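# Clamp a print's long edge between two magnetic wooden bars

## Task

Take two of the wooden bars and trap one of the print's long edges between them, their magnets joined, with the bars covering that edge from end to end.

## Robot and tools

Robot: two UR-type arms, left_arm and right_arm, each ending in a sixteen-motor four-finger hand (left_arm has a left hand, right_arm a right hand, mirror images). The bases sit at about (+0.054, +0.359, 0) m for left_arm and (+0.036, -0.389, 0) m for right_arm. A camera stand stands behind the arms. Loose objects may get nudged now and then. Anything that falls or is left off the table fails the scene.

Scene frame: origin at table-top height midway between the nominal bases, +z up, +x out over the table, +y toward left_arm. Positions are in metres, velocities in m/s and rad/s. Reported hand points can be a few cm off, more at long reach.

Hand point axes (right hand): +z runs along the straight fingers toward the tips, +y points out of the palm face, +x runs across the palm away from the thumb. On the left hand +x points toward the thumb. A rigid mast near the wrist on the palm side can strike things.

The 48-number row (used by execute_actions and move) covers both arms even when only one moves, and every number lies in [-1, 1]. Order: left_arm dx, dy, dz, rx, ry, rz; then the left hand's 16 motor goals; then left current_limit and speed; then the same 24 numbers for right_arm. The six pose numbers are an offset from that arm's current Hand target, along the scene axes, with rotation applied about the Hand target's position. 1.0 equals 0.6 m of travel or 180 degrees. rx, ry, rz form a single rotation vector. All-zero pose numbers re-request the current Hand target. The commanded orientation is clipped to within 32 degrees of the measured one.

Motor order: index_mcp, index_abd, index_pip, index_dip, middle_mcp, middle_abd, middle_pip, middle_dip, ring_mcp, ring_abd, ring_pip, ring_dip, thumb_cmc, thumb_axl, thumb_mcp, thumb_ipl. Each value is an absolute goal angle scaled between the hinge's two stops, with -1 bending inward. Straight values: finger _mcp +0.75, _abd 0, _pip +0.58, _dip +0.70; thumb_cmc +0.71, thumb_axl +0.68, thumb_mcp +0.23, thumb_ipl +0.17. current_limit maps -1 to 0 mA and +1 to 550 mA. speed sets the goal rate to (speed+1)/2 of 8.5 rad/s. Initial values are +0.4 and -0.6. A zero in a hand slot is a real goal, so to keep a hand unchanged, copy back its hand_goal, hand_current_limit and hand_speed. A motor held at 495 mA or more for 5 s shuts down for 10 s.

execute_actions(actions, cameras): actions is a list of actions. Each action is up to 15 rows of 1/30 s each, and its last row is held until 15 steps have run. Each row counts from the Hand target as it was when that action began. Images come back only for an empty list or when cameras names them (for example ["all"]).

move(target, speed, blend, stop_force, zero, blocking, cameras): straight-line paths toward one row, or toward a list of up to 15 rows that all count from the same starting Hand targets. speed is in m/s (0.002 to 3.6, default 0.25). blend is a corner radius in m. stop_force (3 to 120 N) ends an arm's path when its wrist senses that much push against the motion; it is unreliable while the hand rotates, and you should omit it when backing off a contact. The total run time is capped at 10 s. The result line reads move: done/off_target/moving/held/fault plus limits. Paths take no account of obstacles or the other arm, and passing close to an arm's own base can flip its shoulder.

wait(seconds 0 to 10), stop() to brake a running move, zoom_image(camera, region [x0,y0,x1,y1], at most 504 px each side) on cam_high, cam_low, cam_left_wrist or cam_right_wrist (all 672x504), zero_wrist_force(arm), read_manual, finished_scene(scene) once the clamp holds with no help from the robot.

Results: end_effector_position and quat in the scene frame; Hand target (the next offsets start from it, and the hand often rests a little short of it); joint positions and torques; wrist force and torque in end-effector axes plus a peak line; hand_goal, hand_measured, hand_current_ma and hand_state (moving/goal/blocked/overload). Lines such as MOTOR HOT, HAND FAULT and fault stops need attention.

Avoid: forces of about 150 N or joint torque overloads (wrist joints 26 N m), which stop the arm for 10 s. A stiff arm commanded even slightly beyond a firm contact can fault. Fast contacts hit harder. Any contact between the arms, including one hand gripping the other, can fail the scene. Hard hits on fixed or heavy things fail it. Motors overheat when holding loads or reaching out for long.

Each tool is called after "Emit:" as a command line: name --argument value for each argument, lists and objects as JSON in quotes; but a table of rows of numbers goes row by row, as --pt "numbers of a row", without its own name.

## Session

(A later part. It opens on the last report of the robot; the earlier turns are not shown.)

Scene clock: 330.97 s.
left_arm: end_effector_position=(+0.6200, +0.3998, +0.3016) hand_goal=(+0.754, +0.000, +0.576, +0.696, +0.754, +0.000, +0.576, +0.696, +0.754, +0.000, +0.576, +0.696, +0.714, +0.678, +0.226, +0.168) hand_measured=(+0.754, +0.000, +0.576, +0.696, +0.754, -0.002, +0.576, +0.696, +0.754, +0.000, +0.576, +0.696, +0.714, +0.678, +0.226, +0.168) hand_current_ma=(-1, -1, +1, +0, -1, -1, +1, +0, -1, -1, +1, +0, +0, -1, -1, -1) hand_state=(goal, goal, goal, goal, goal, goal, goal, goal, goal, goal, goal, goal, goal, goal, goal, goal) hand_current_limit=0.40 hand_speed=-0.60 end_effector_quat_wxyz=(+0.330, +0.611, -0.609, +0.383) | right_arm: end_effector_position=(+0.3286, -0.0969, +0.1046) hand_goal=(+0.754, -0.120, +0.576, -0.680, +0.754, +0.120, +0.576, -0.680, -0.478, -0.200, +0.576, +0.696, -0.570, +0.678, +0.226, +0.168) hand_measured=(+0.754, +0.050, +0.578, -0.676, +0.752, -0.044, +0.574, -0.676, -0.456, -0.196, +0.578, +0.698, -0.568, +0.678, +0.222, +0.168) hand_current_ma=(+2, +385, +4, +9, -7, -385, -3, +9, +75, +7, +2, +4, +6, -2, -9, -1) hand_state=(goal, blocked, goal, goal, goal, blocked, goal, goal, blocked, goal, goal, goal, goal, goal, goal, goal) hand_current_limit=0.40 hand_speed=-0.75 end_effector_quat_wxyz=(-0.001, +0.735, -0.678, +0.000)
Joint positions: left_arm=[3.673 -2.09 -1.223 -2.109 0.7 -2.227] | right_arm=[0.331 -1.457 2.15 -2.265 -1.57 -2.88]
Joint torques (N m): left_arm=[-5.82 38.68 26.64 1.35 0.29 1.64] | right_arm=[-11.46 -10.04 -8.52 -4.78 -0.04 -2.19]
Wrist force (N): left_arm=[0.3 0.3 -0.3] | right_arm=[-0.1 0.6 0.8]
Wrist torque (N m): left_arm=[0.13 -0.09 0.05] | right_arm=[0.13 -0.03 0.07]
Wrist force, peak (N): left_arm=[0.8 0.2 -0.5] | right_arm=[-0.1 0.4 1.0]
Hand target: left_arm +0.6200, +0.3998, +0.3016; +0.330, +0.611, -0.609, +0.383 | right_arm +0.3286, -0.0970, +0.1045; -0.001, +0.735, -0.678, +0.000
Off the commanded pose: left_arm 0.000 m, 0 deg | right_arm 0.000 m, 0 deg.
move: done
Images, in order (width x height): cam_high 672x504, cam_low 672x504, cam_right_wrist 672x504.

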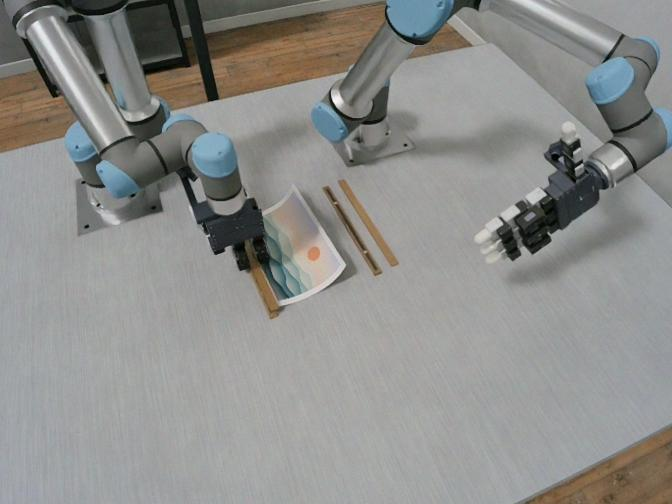

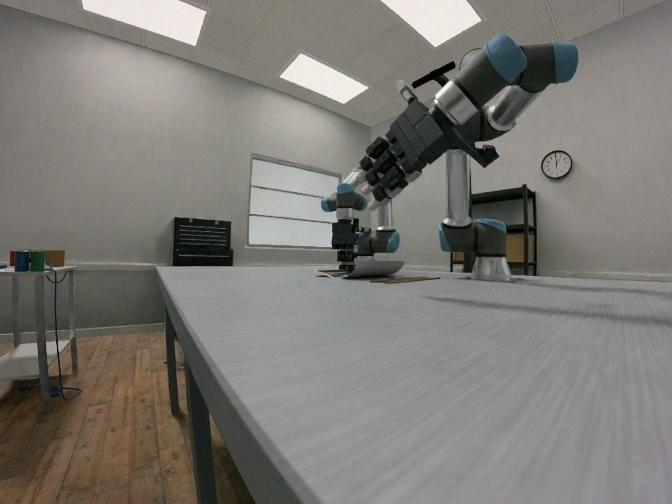

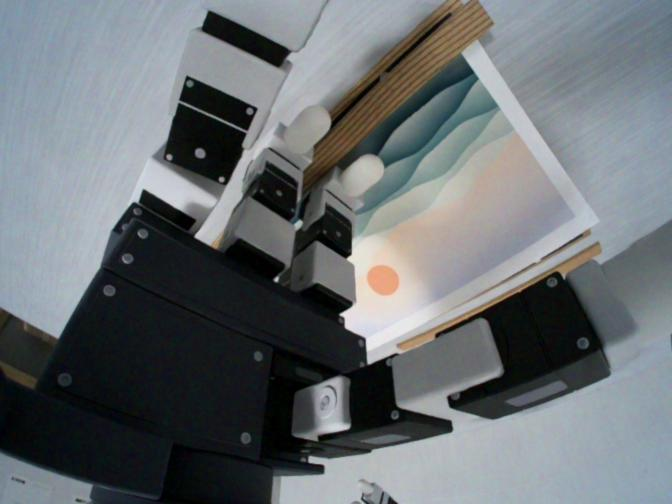

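Emit:
move --target '[0,0,0,0,0,0,0.754,0,0.576,0.696,0.754,0,0.576,0.696,0.754,0,0.576,0.696,0.714,0.678,0.226,0.168,0.4,-0.6,0.0036,-0.0034,-0.0125,0,0,0,0.754,-0.12,0.576,-0.681,0.754,0.12,0.576,-0.681,-0.479,-0.2,0.576,0.696,-0.571,0.678,0.226,0.168,0.4,-0.75]' --speed 0.03 --cameras '["cam_high", "cam_right_wrist", "cam_low"]'

Emit:
zoom_image --camera "cam_right_wrist" --region '[400, 0, 520, 80]'

Emit:
zoom_image --camera "cam_high" --region '[255, 285, 300, 325]'

Emit:
zoom_image --camera "cam_low" --region '[305, 258, 365, 288]'

Emit:
zoom_image --camera "cam_high" --region '[225, 240, 285, 325]'

Scene clock: 338.70 s.
left_arm: end_effector_position=(+0.6200, +0.3998, +0.3016) hand_goal=(+0.754, +0.000, +0.576, +0.696, +0.754, +0.000, +0.576, +0.696, +0.754, +0.000, +0.576, +0.696, +0.714, +0.678, +0.226, +0.168) hand_measured=(+0.754, +0.000, +0.576, +0.696, +0.754, -0.002, +0.576, +0.696, +0.754, +0.000, +0.576, +0.696, +0.714, +0.678, +0.226, +0.168) hand_current_ma=(-1, -1, +1, +0, -1, -1, +1, +0, -1, -1, +1, +0, +0, -1, -1, -1) hand_state=(goal, goal, goal, goal, goal, goal, goal, goal, goal, goal, goal, goal, goal, goal, goal, goal) hand_current_limit=0.40 hand_speed=-0.60 end_effector_quat_wxyz=(+0.330, +0.611, -0.609, +0.383) | right_arm: end_effector_position=(+0.3307, -0.0990, +0.0971) hand_goal=(+0.754, -0.120, +0.576, -0.680, +0.754, +0.120, +0.576, -0.680, -0.478, -0.200, +0.576, +0.696, -0.570, +0.678, +0.226, +0.168) hand_measured=(+0.754, +0.050, +0.578, -0.676, +0.752, -0.044, +0.574, -0.676, -0.456, -0.196, +0.578, +0.698, -0.568, +0.678, +0.222, +0.168) hand_current_ma=(+2, +385, +4, +9, -7, -385, -3, +9, +75, +7, +2, +4, +6, -2, -9, -1) hand_state=(goal, blocked, goal, goal, goal, blocked, goal, goal, blocked, goal, goal, goal, goal, goal, goal, goal) hand_current_limit=0.40 hand_speed=-0.75 end_effector_quat_wxyz=(-0.001, +0.735, -0.678, +0.000)
Joint positions: left_arm=[3.673 -2.09 -1.223 -2.109 0.7 -2.227] | right_arm=[0.326 -1.442 2.158 -2.288 -1.57 -2.886]
Joint torques (N m): left_arm=[-8.46 39.51 27.2 1.69 0.34 1.82] | right_arm=[-12.49 -9.43 -6.42 -4.6 2.53 -2.36]
Wrist force (N): left_arm=[0.4 0.4 -0.2] | right_arm=[-0.1 0.3 0.6]
Wrist torque (N m): left_arm=[0.14 -0.09 0.06] | right_arm=[0.11 -0.04 0.07]
Wrist force, peak (N): left_arm=[0.7 0.4 -0.6] | right_arm=[0.0 0.3 0.9]
Hand target: left_arm +0.6200, +0.3998, +0.3016; +0.330, +0.611, -0.609, +0.383 | right_arm +0.3307, -0.0990, +0.0970; -0.001, +0.735, -0.678, +0.000
Off the commanded pose: left_arm 0.000 m, 0 deg | right_arm 0.000 m, 0 deg.
move: done
Images, in order (width x height): cam_high 672x504, cam_low 672x504, cam_right_wrist 672x504.

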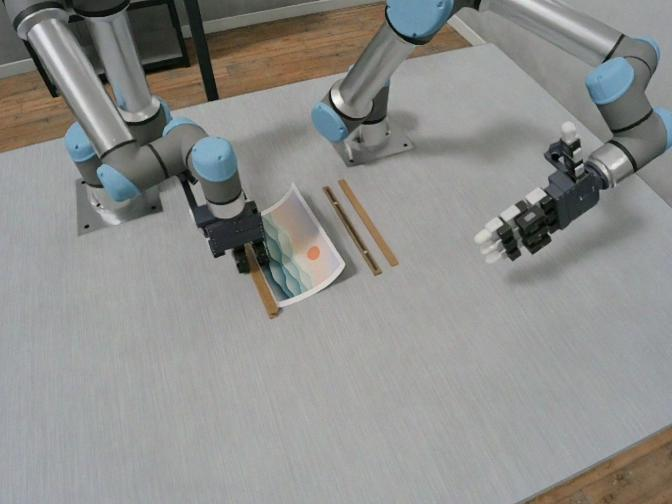

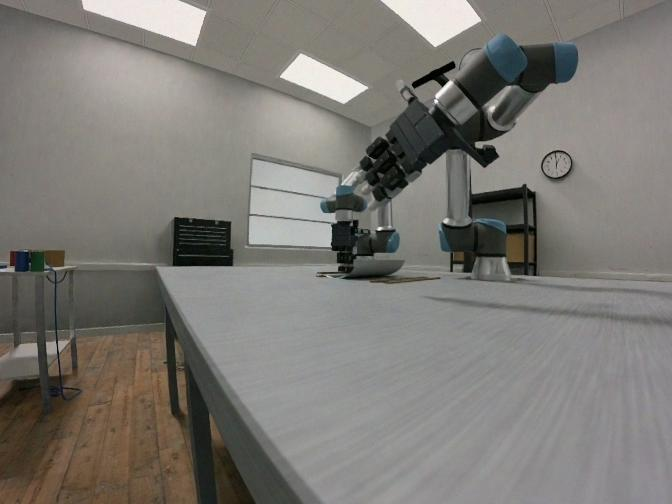

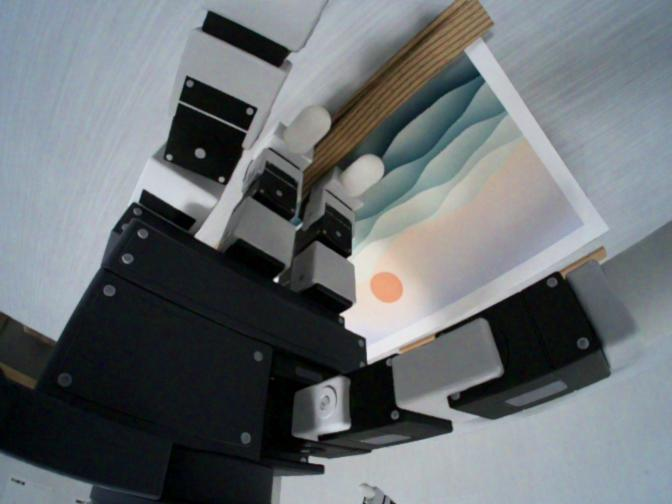

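Scaled by 4.200 from the camera's 672x504 image, which has a finer 960x720 frame.

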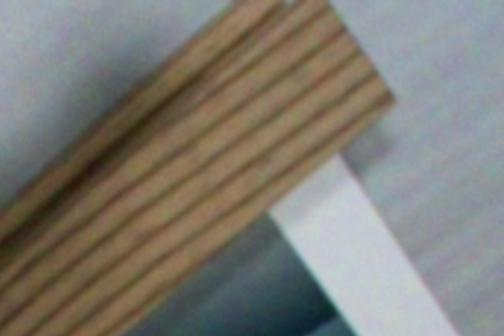

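Scaled by 11.200 from the camera's 672x504 image, which has a finer 960x720 frame.

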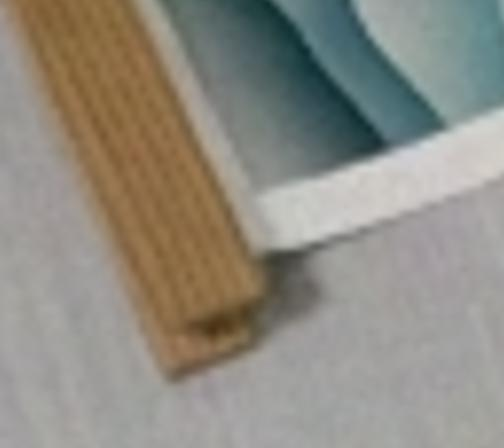

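Scaled by 8.400 from the camera's 672x504 image, which has a finer 960x720 frame.

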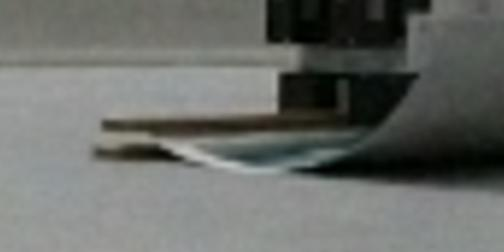

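Scaled by 5.929 from the camera's 672x504 image, which has a finer 960x720 frame.

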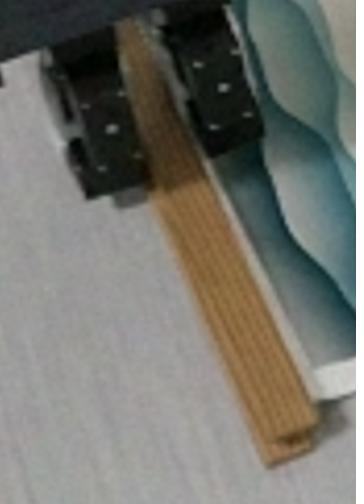

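Emit:
zoom_image --camera "cam_right_wrist" --region '[450, 0, 510, 50]'

Emit:
zoom_image --camera "cam_high" --region '[262, 295, 287, 323]'

Scaled by 8.400 from the camera's 672x504 image, which has a finer 960x720 frame.

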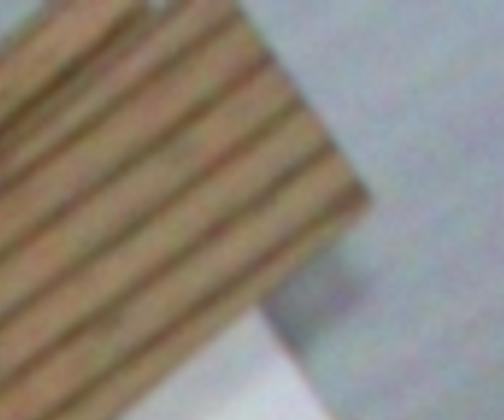

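Scaled by 18.000 from the camera's 672x504 image, which has a finer 960x720 frame.

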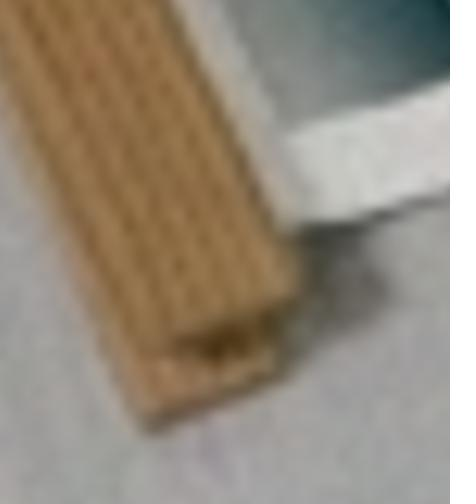

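Emit:
move --target '[0,0,0,0,0,0,0.754,0,0.576,0.696,0.754,0,0.576,0.696,0.754,0,0.576,0.696,0.714,0.678,0.226,0.168,0.4,-0.6,0.0018,-0.0021,-0.0075,0,0,0,0.754,-0.12,0.576,-0.681,0.754,0.12,0.576,-0.681,-0.479,-0.2,0.576,0.696,-0.571,0.678,0.226,0.168,0.4,-0.75]' --speed 0.02 --cameras '["cam_high", "cam_right_wrist", "cam_low"]'

Emit:
zoom_image --camera "cam_right_wrist" --region '[420, 0, 510, 70]'

Emit:
zoom_image --camera "cam_high" --region '[262, 295, 287, 323]'

Emit:
zoom_image --camera "cam_high" --region '[225, 240, 285, 325]'

Emit:
zoom_image --camera "cam_low" --region '[305, 258, 365, 288]'

Scene clock: 348.13 s.
left_arm: end_effector_position=(+0.6200, +0.3998, +0.3016) hand_goal=(+0.754, +0.000, +0.576, +0.696, +0.754, +0.000, +0.576, +0.696, +0.754, +0.000, +0.576, +0.696, +0.714, +0.678, +0.226, +0.168) hand_measured=(+0.754, +0.000, +0.576, +0.696, +0.754, -0.002, +0.576, +0.696, +0.754, +0.000, +0.576, +0.696, +0.714, +0.678, +0.226, +0.168) hand_current_ma=(-1, -1, +1, +0, -1, -1, +1, +0, -1, -1, +1, +0, +0, -1, -1, -1) hand_state=(goal, goal, goal, goal, goal, goal, goal, goal, goal, goal, goal, goal, goal, goal, goal, goal) hand_current_limit=0.40 hand_speed=-0.60 end_effector_quat_wxyz=(+0.330, +0.611, -0.609, +0.383) | right_arm: end_effector_position=(+0.3318, -0.1002, +0.0926) hand_goal=(+0.754, -0.120, +0.576, -0.680, +0.754, +0.120, +0.576, -0.680, -0.478, -0.200, +0.576, +0.696, -0.570, +0.678, +0.226, +0.168) hand_measured=(+0.754, +0.050, +0.578, -0.676, +0.752, -0.044, +0.574, -0.676, -0.456, -0.196, +0.578, +0.698, -0.568, +0.678, +0.222, +0.168) hand_current_ma=(+2, +385, +4, +8, -6, -385, -2, +7, +75, +6, +2, +4, +6, -2, -9, -1) hand_state=(goal, blocked, goal, goal, goal, blocked, goal, goal, blocked, goal, goal, goal, goal, goal, goal, goal) hand_current_limit=0.40 hand_speed=-0.75 end_effector_quat_wxyz=(-0.001, +0.735, -0.678, +0.000)
Joint positions: left_arm=[3.673 -2.09 -1.223 -2.109 0.7 -2.227] | right_arm=[0.322 -1.434 2.163 -2.301 -1.57 -2.889]
Joint torques (N m): left_arm=[-7.27 38.28 26.6 1.58 0.31 1.6] | right_arm=[-12.4 -10.66 -6.42 -4.69 2.11 -2.17]
Wrist force (N): left_arm=[0.6 0.3 0.0] | right_arm=[0.0 0.4 0.9]
Wrist torque (N m): left_arm=[0.09 -0.11 0.07] | right_arm=[0.10 -0.03 0.07]
Wrist force, peak (N): left_arm=[0.7 0.6 -0.3] | right_arm=[-0.2 0.4 1.4]
Hand target: left_arm +0.6200, +0.3998, +0.3016; +0.330, +0.611, -0.609, +0.383 | right_arm +0.3318, -0.1003, +0.0925; -0.001, +0.735, -0.678, +0.000
Off the commanded pose: left_arm 0.000 m, 0 deg | right_arm 0.000 m, 0 deg.
move: done
Images, in order (width x height): cam_high 672x504, cam_low 672x504, cam_right_wrist 672x504.

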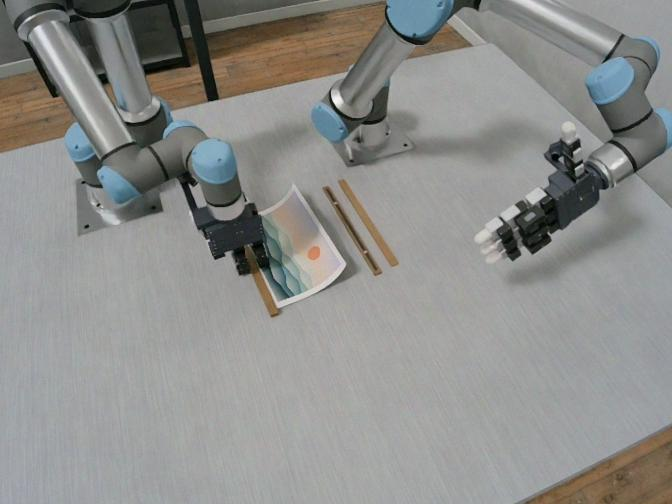

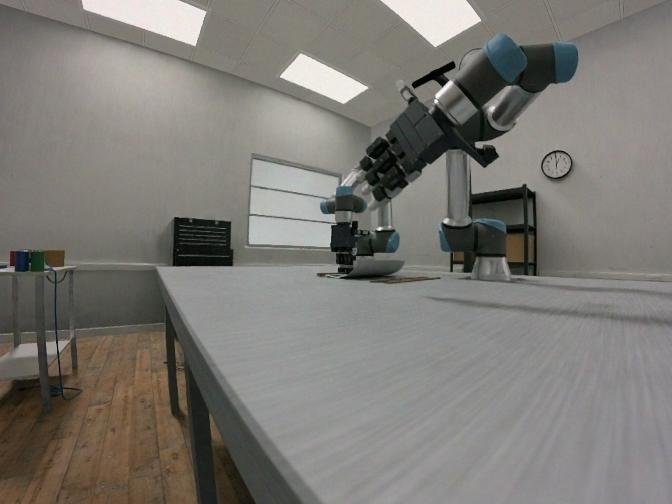

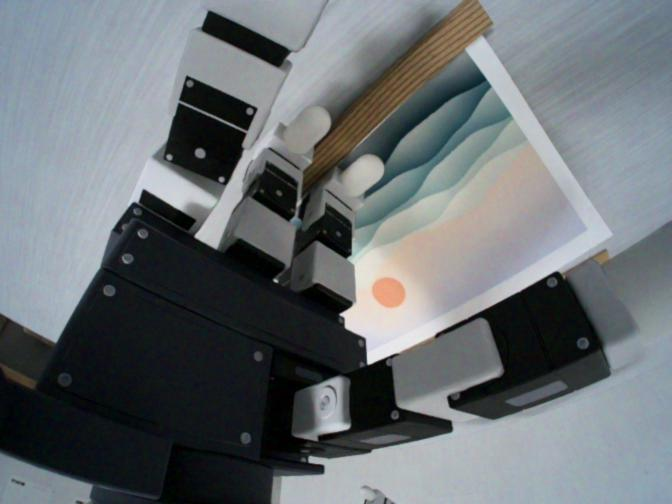

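Scaled by 5.600 from the camera's 672x504 image, which has a finer 960x720 frame.

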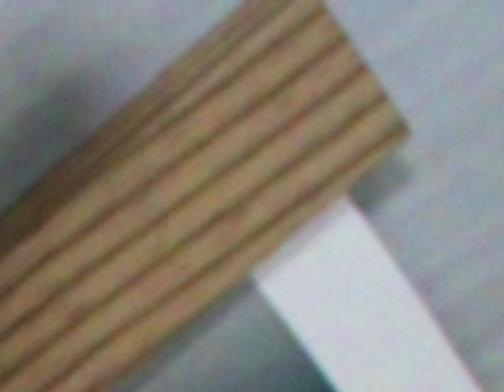

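Scaled by 18.000 from the camera's 672x504 image, which has a finer 960x720 frame.

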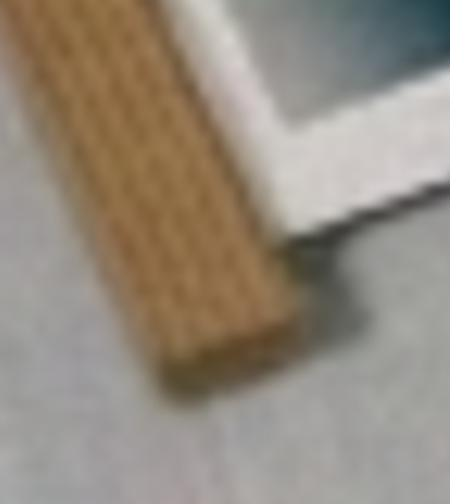

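Scaled by 5.929 from the camera's 672x504 image, which has a finer 960x720 frame.

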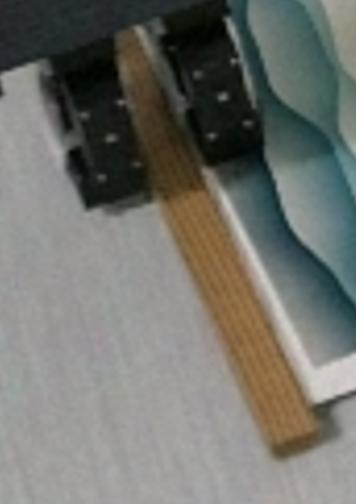

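Scaled by 8.400 from the camera's 672x504 image, which has a finer 960x720 frame.

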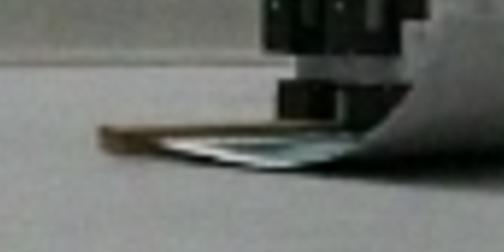

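Emit:
move --target '[0,0,0,0,0,0,0.754,0,0.576,0.696,0.754,0,0.576,0.696,0.754,0,0.576,0.696,0.714,0.678,0.226,0.168,0.4,-0.6,0.0001,-0.0012,-0.005,0,0,0,0.754,-0.12,0.576,-0.681,0.754,0.12,0.576,-0.681,-0.479,-0.2,0.576,0.696,-0.571,0.678,0.226,0.168,0.4,-0.75]' --speed 0.006 --stop_force 4 --cameras '["cam_high", "cam_right_wrist", "cam_low"]'

Emit:
zoom_image --camera "cam_right_wrist" --region '[420, 0, 510, 70]'

Emit:
zoom_image --camera "cam_high" --region '[262, 295, 287, 323]'

Emit:
zoom_image --camera "cam_low" --region '[305, 258, 365, 288]'

Scene clock: 350.63 s.
left_arm: end_effector_position=(+0.6200, +0.3998, +0.3016) hand_goal=(+0.754, +0.000, +0.576, +0.696, +0.754, +0.000, +0.576, +0.696, +0.754, +0.000, +0.576, +0.696, +0.714, +0.678, +0.226, +0.168) hand_measured=(+0.754, +0.000, +0.576, +0.696, +0.754, -0.002, +0.576, +0.696, +0.754, +0.000, +0.576, +0.696, +0.714, +0.678, +0.226, +0.168) hand_current_ma=(-1, -1, +1, +0, -1, -1, +1, +0, -1, -1, +1, +0, +0, -1, -1, -1) hand_state=(goal, goal, goal, goal, goal, goal, goal, goal, goal, goal, goal, goal, goal, goal, goal, goal) hand_current_limit=0.40 hand_speed=-0.60 end_effector_quat_wxyz=(+0.330, +0.611, -0.609, +0.383) | right_arm: end_effector_position=(+0.3319, -0.1007, +0.0907) hand_goal=(+0.754, -0.120, +0.576, -0.680, +0.754, +0.120, +0.576, -0.680, -0.478, -0.200, +0.576, +0.696, -0.570, +0.678, +0.226, +0.168) hand_measured=(+0.756, +0.050, +0.578, -0.680, +0.752, -0.044, +0.574, -0.680, -0.456, -0.196, +0.578, +0.698, -0.568, +0.678, +0.222, +0.168) hand_current_ma=(+2, +385, +2, +0, -6, -385, -2, +1, +75, +6, +2, +4, +6, -2, -9, -1) hand_state=(goal, blocked, goal, goal, goal, blocked, goal, goal, blocked, goal, goal, goal, goal, goal, goal, goal) hand_current_limit=0.40 hand_speed=-0.75 end_effector_quat_wxyz=(-0.001, +0.735, -0.678, +0.000)
Joint positions: left_arm=[3.673 -2.09 -1.223 -2.109 0.7 -2.227] | right_arm=[0.321 -1.43 2.166 -2.307 -1.57 -2.89]
Joint torques (N m): left_arm=[-7.38 39.16 26.37 1.66 0.54 1.62] | right_arm=[11.91 -36.96 -30.87 -1.3 1.34 2.05]
Wrist force (N): left_arm=[0.3 0.1 -0.3] | right_arm=[-0.2 0.4 1.1]
Wrist torque (N m): left_arm=[0.11 -0.08 0.05] | right_arm=[0.08 -0.01 0.06]
Wrist force, peak (N): left_arm=[0.7 0.5 -0.5] | right_arm=[0.6 -0.6 -3.8]
Hand target: left_arm +0.6200, +0.3998, +0.3016; +0.330, +0.611, -0.609, +0.383 | right_arm +0.3319, -0.1007, +0.0907; -0.001, +0.735, -0.678, +0.000 (not the last commanded pose)
Off the commanded pose: left_arm 0.000 m, 0 deg | right_arm 0.001 m, 0 deg.
move: contact (right_arm)
Images, in order (width x height): cam_high 672x504, cam_low 672x504, cam_right_wrist 672x504.

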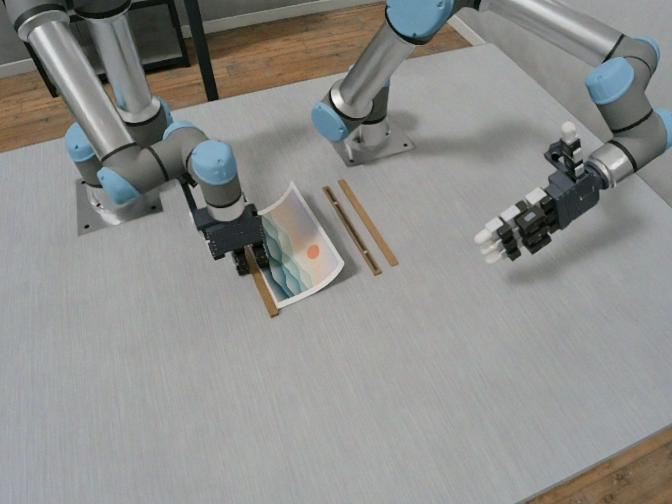

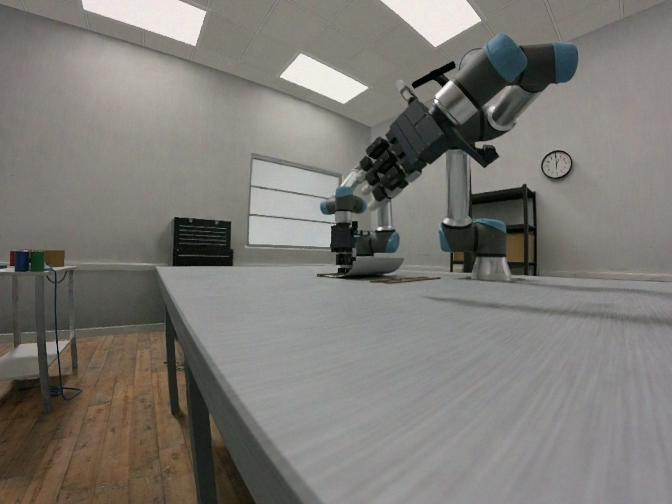

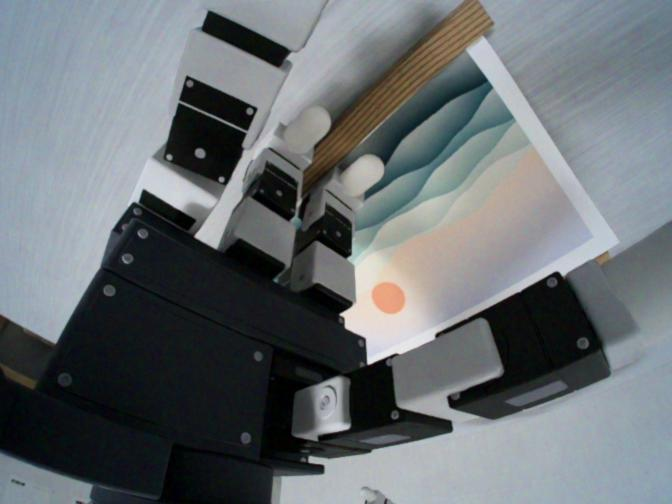

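Scaled by 5.600 from the camera's 672x504 image, which has a finer 960x720 frame.

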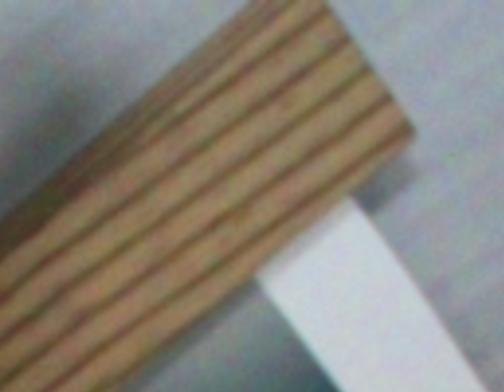

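Scaled by 18.000 from the camera's 672x504 image, which has a finer 960x720 frame.

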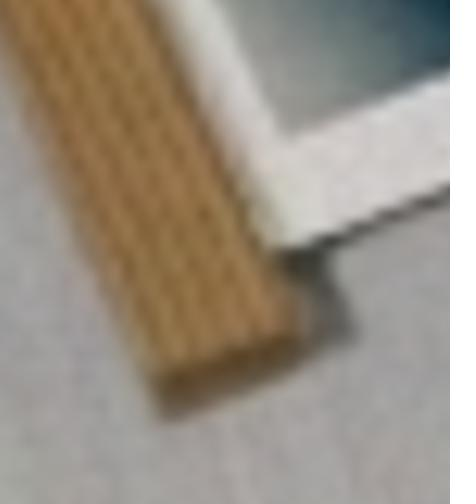

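Scaled by 8.400 from the camera's 672x504 image, which has a finer 960x720 frame.

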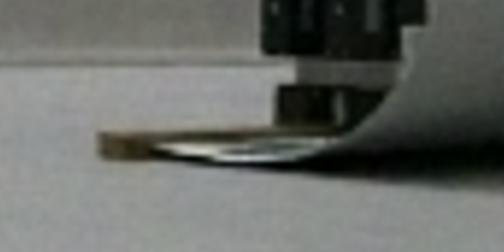

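Emit:
move --pt "0 0 0 0 0 0 0.754 0 0.576 0.696 0.754 0 0.576 0.696 0.754 0 0.576 0.696 0.714 0.678 0.226 0.168 0.4 -0.6 0 0 0 0 0 0 0.754 0.15 0.576 -0.681 0.754 -0.15 0.576 -0.681 -0.479 -0.2 0.576 0.696 -0.571 0.678 0.226 0.168 0.4 -0.9" --pt "0 0 0 0 0 0 0.754 0 0.576 0.696 0.754 0 0.576 0.696 0.754 0 0.576 0.696 0.714 0.678 0.226 0.168 0.4 -0.6 0 0 0.025 0 0 0 0.754 0.15 0.576 -0.681 0.754 -0.15 0.576 -0.681 -0.479 -0.2 0.576 0.696 -0.571 0.678 0.226 0.168 0.4 -0.9" --speed 0.02 --cameras '["cam_high", "cam_right_wrist", "cam_low"]'

Emit:
zoom_image --camera "cam_right_wrist" --region '[420, 0, 510, 70]'

Emit:
zoom_image --camera "cam_high" --region '[225, 240, 285, 325]'

Emit:
zoom_image --camera "cam_low" --region '[305, 258, 365, 288]'

Scene clock: 353.93 s.
left_arm: end_effector_position=(+0.6200, +0.3998, +0.3016) hand_goal=(+0.754, +0.000, +0.576, +0.696, +0.754, +0.000, +0.576, +0.696, +0.754, +0.000, +0.576, +0.696, +0.714, +0.678, +0.226, +0.168) hand_measured=(+0.754, +0.000, +0.576, +0.696, +0.754, -0.002, +0.576, +0.696, +0.754, +0.000, +0.576, +0.696, +0.714, +0.678, +0.226, +0.168) hand_current_ma=(-1, -1, +1, +0, -1, -1, +1, +0, -1, -1, +1, +0, +0, -1, -1, -1) hand_state=(goal, goal, goal, goal, goal, goal, goal, goal, goal, goal, goal, goal, goal, goal, goal, goal) hand_current_limit=0.40 hand_speed=-0.60 end_effector_quat_wxyz=(+0.330, +0.611, -0.609, +0.383) | right_arm: end_effector_position=(+0.3319, -0.1007, +0.1056) hand_goal=(+0.754, +0.150, +0.576, -0.680, +0.754, -0.150, +0.576, -0.680, -0.478, -0.200, +0.576, +0.696, -0.570, +0.678, +0.226, +0.168) hand_measured=(+0.756, +0.146, +0.578, -0.680, +0.752, -0.146, +0.574, -0.680, -0.456, -0.196, +0.578, +0.698, -0.568, +0.678, +0.222, +0.168) hand_current_ma=(+2, -10, +2, +0, -6, +9, -2, +1, +75, +6, +2, +4, +6, -2, -9, -1) hand_state=(goal, goal, goal, goal, goal, goal, goal, goal, blocked, goal, goal, goal, goal, goal, goal, goal) hand_current_limit=0.40 hand_speed=-0.90 end_effector_quat_wxyz=(-0.001, +0.735, -0.678, +0.000)
Joint positions: left_arm=[3.673 -2.09 -1.223 -2.109 0.7 -2.227] | right_arm=[0.321 -1.458 2.148 -2.262 -1.57 -2.89]
Joint torques (N m): left_arm=[-9.32 40.01 27.61 1.7 0.15 1.84] | right_arm=[11.4 -34.96 -31.72 -0.22 1.97 1.94]
Wrist force (N): left_arm=[0.3 0.2 -0.3] | right_arm=[-0.2 0.3 0.2]
Wrist torque (N m): left_arm=[0.11 -0.08 0.05] | right_arm=[0.14 -0.02 0.06]
Wrist force, peak (N): left_arm=[0.9 0.3 -0.4] | right_arm=[-0.4 0.4 1.2]
Hand target: left_arm +0.6200, +0.3998, +0.3016; +0.330, +0.611, -0.609, +0.383 | right_arm +0.3319, -0.1007, +0.1057; -0.001, +0.735, -0.678, +0.000
Off the commanded pose: left_arm 0.000 m, 0 deg | right_arm 0.000 m, 0 deg.
move: done
Images, in order (width x height): cam_high 672x504, cam_low 672x504, cam_right_wrist 672x504.

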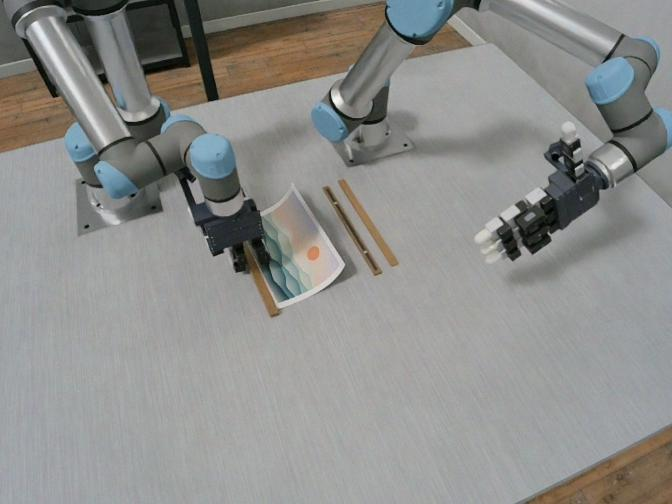

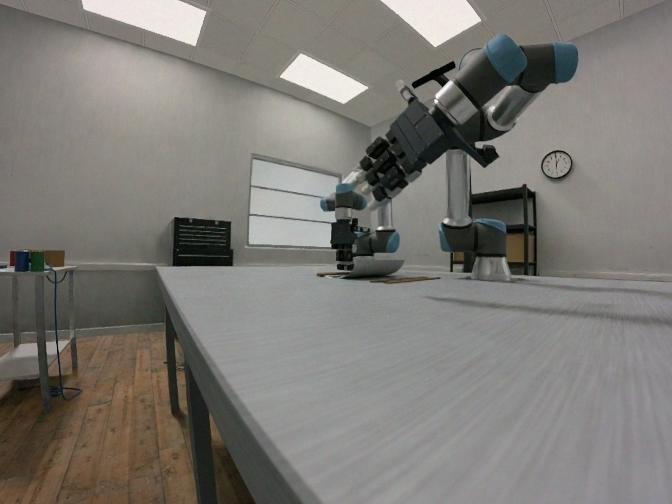

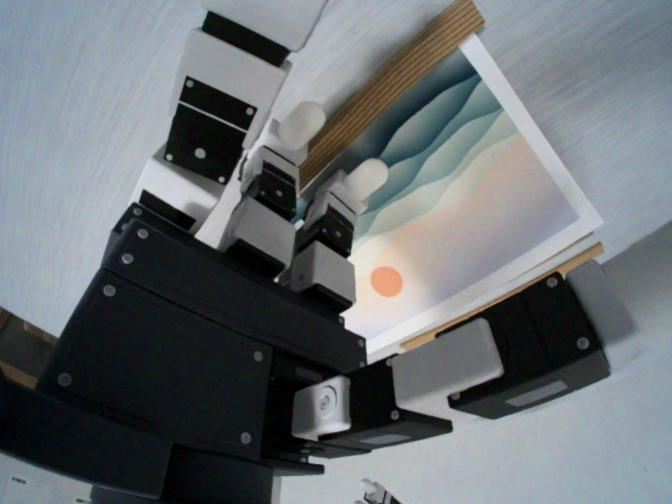

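Scaled by 5.600 from the camera's 672x504 image, which has a finer 960x720 frame.

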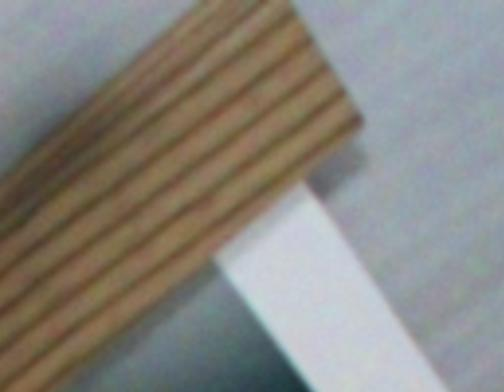

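Scaled by 5.929 from the camera's 672x504 image, which has a finer 960x720 frame.

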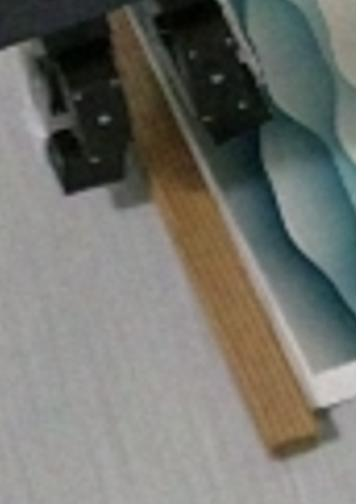

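Scaled by 8.400 from the camera's 672x504 image, which has a finer 960x720 frame.

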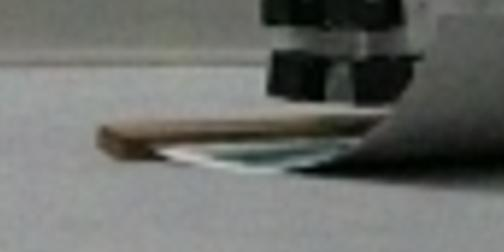

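Emit:
move --pt "0 0 0 0 0 0 0.754 0 0.576 0.696 0.754 0 0.576 0.696 0.754 0 0.576 0.696 0.714 0.678 0.226 0.168 0.4 -0.6 0 0 0.06 0 0 0 0.754 0.15 0.576 -0.681 0.754 -0.15 0.576 -0.681 -0.479 -0.2 0.576 0.696 -0.571 0.678 0.226 0.168 0.4 -0.9" --pt "0 0 0 0 0 0 0.754 0 0.576 0.696 0.754 0 0.576 0.696 0.754 0 0.576 0.696 0.714 0.678 0.226 0.168 0.4 -0.6 0 -0.2 0.25 0 0 0 0.754 0.15 0.576 -0.681 0.754 -0.15 0.576 -0.681 -0.479 -0.2 0.576 0.696 -0.571 0.678 0.226 0.168 0.4 -0.9" --speed '[0.04, 0.15]' --blend 0.01 --cameras '["cam_high", "cam_right_wrist", "cam_low"]'

Emit:
zoom_image --camera "cam_high" --region '[215, 170, 355, 330]'

Emit:
zoom_image --camera "cam_low" --region '[305, 252, 425, 292]'

Scene clock: 357.30 s.
left_arm: end_effector_position=(+0.6200, +0.3998, +0.3016) hand_goal=(+0.754, +0.000, +0.576, +0.696, +0.754, +0.000, +0.576, +0.696, +0.754, +0.000, +0.576, +0.696, +0.714, +0.678, +0.226, +0.168) hand_measured=(+0.754, +0.000, +0.576, +0.696, +0.754, -0.002, +0.576, +0.696, +0.754, +0.000, +0.576, +0.696, +0.714, +0.678, +0.226, +0.168) hand_current_ma=(-1, -1, +1, +0, -1, -1, +1, +0, -1, -1, +1, +0, +0, -1, -1, -1) hand_state=(goal, goal, goal, goal, goal, goal, goal, goal, goal, goal, goal, goal, goal, goal, goal, goal) hand_current_limit=0.40 hand_speed=-0.60 end_effector_quat_wxyz=(+0.330, +0.611, -0.609, +0.383) | right_arm: end_effector_position=(+0.3319, -0.2206, +0.2557) hand_goal=(+0.754, +0.150, +0.576, -0.680, +0.754, -0.150, +0.576, -0.680, -0.478, -0.200, +0.576, +0.696, -0.570, +0.678, +0.226, +0.168) hand_measured=(+0.756, +0.146, +0.578, -0.680, +0.752, -0.146, +0.574, -0.680, -0.456, -0.196, +0.578, +0.698, -0.568, +0.678, +0.222, +0.168) hand_current_ma=(+2, -9, +2, +0, -6, +8, -2, +1, +74, +6, +2, +4, +5, -2, -9, -1) hand_state=(goal, goal, goal, goal, goal, goal, goal, goal, blocked, goal, goal, goal, goal, goal, goal, goal) hand_current_limit=0.40 hand_speed=-0.90 end_effector_quat_wxyz=(-0.001, +0.735, -0.678, +0.000)
Joint positions: left_arm=[3.673 -2.09 -1.223 -2.109 0.7 -2.227] | right_arm=[0.04 -1.788 2.026 -1.809 -1.57 -3.172]
Joint torques (N m): left_arm=[-7.97 39.23 25.66 1.9 0.24 1.8] | right_arm=[-10.57 -25.63 -34.93 -0.13 2.7 -2.27]
Wrist force (N): left_arm=[0.3 0.3 -0.3] | right_arm=[0.0 0.2 0.5]
Wrist torque (N m): left_arm=[0.12 -0.08 0.05] | right_arm=[0.11 -0.05 0.04]
Wrist force, peak (N): left_arm=[0.8 0.5 -0.4] | right_arm=[-0.7 0.6 0.7]
Hand target: left_arm +0.6200, +0.3998, +0.3016; +0.330, +0.611, -0.609, +0.383 | right_arm +0.3319, -0.2207, +0.2557; -0.001, +0.735, -0.678, +0.000
Off the commanded pose: left_arm 0.000 m, 0 deg | right_arm 0.000 m, 0 deg.
move: done
Images, in order (width x height): cam_high 672x504, cam_low 672x504, cam_right_wrist 672x504.

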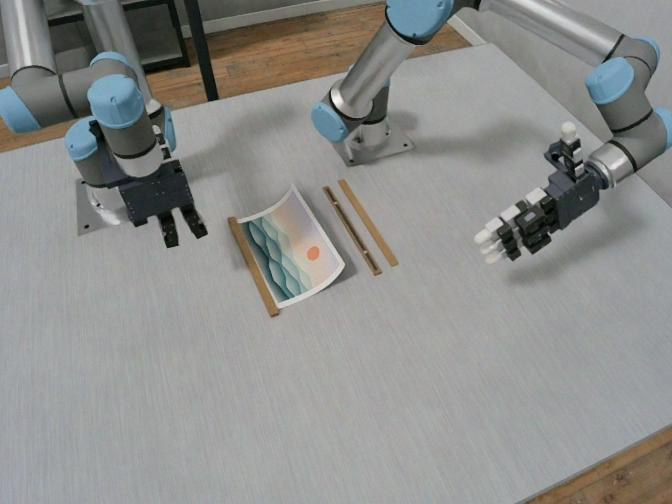

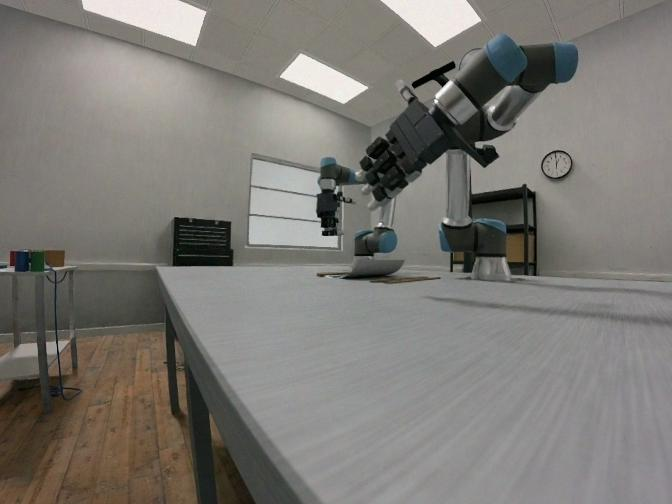

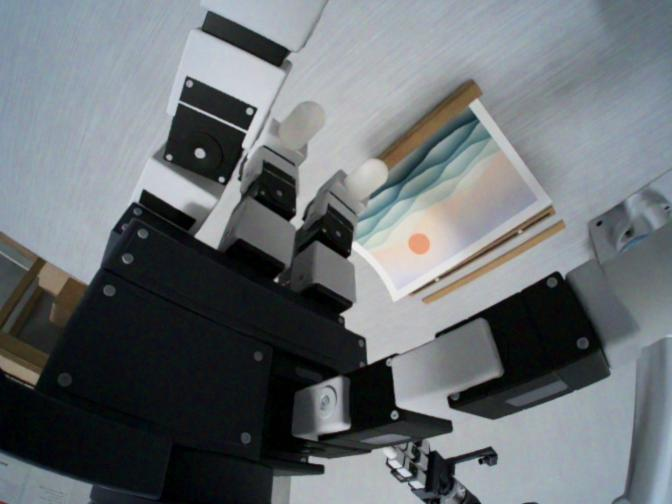

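Scaled by 3.150 from the camera's 672x504 image, which has a finer 960x720 frame.

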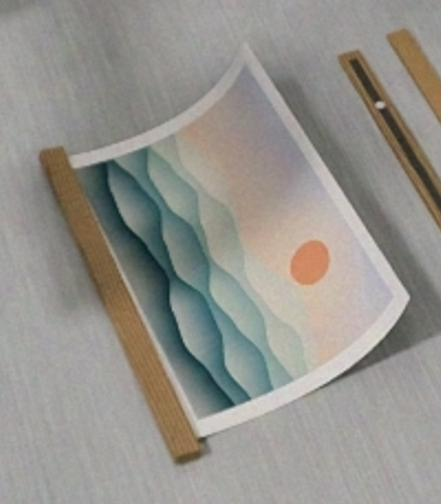

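Scaled by 4.200 from the camera's 672x504 image, which has a finer 960x720 frame.

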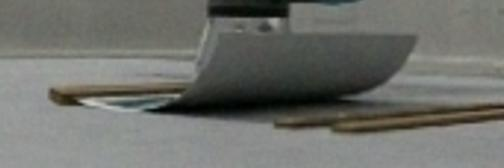

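Emit:
zoom_image --camera "cam_high" --region '[222, 208, 262, 240]'

Emit:
zoom_image --camera "cam_high" --region '[255, 290, 295, 322]'

Emit:
zoom_image --camera "cam_right_wrist" --region '[370, 70, 500, 175]'

Scaled by 12.600 from the camera's 672x504 image, which has a finer 960x720 frame.

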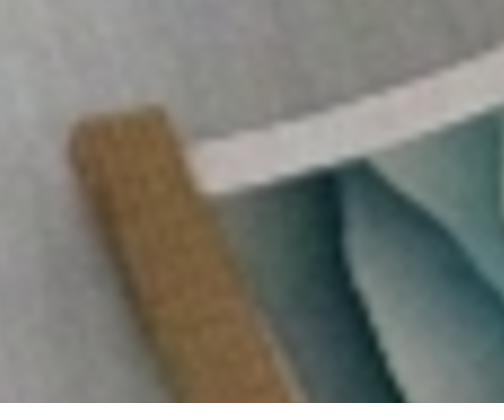

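Scaled by 12.600 from the camera's 672x504 image, which has a finer 960x720 frame.

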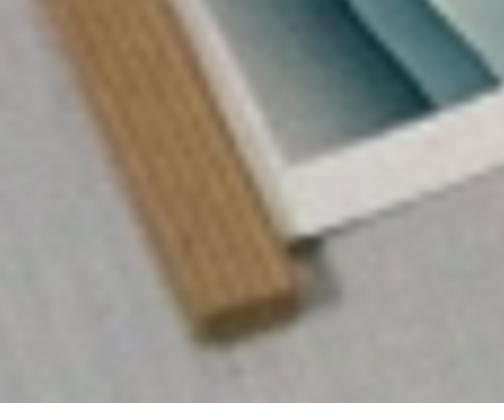

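Scaled by 3.877 from the camera's 672x504 image, which has a finer 960x720 frame.

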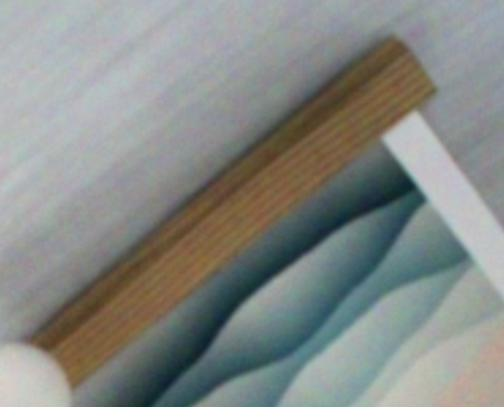

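Emit:
finished_scene --scene 1

The scene is finished: the task was done.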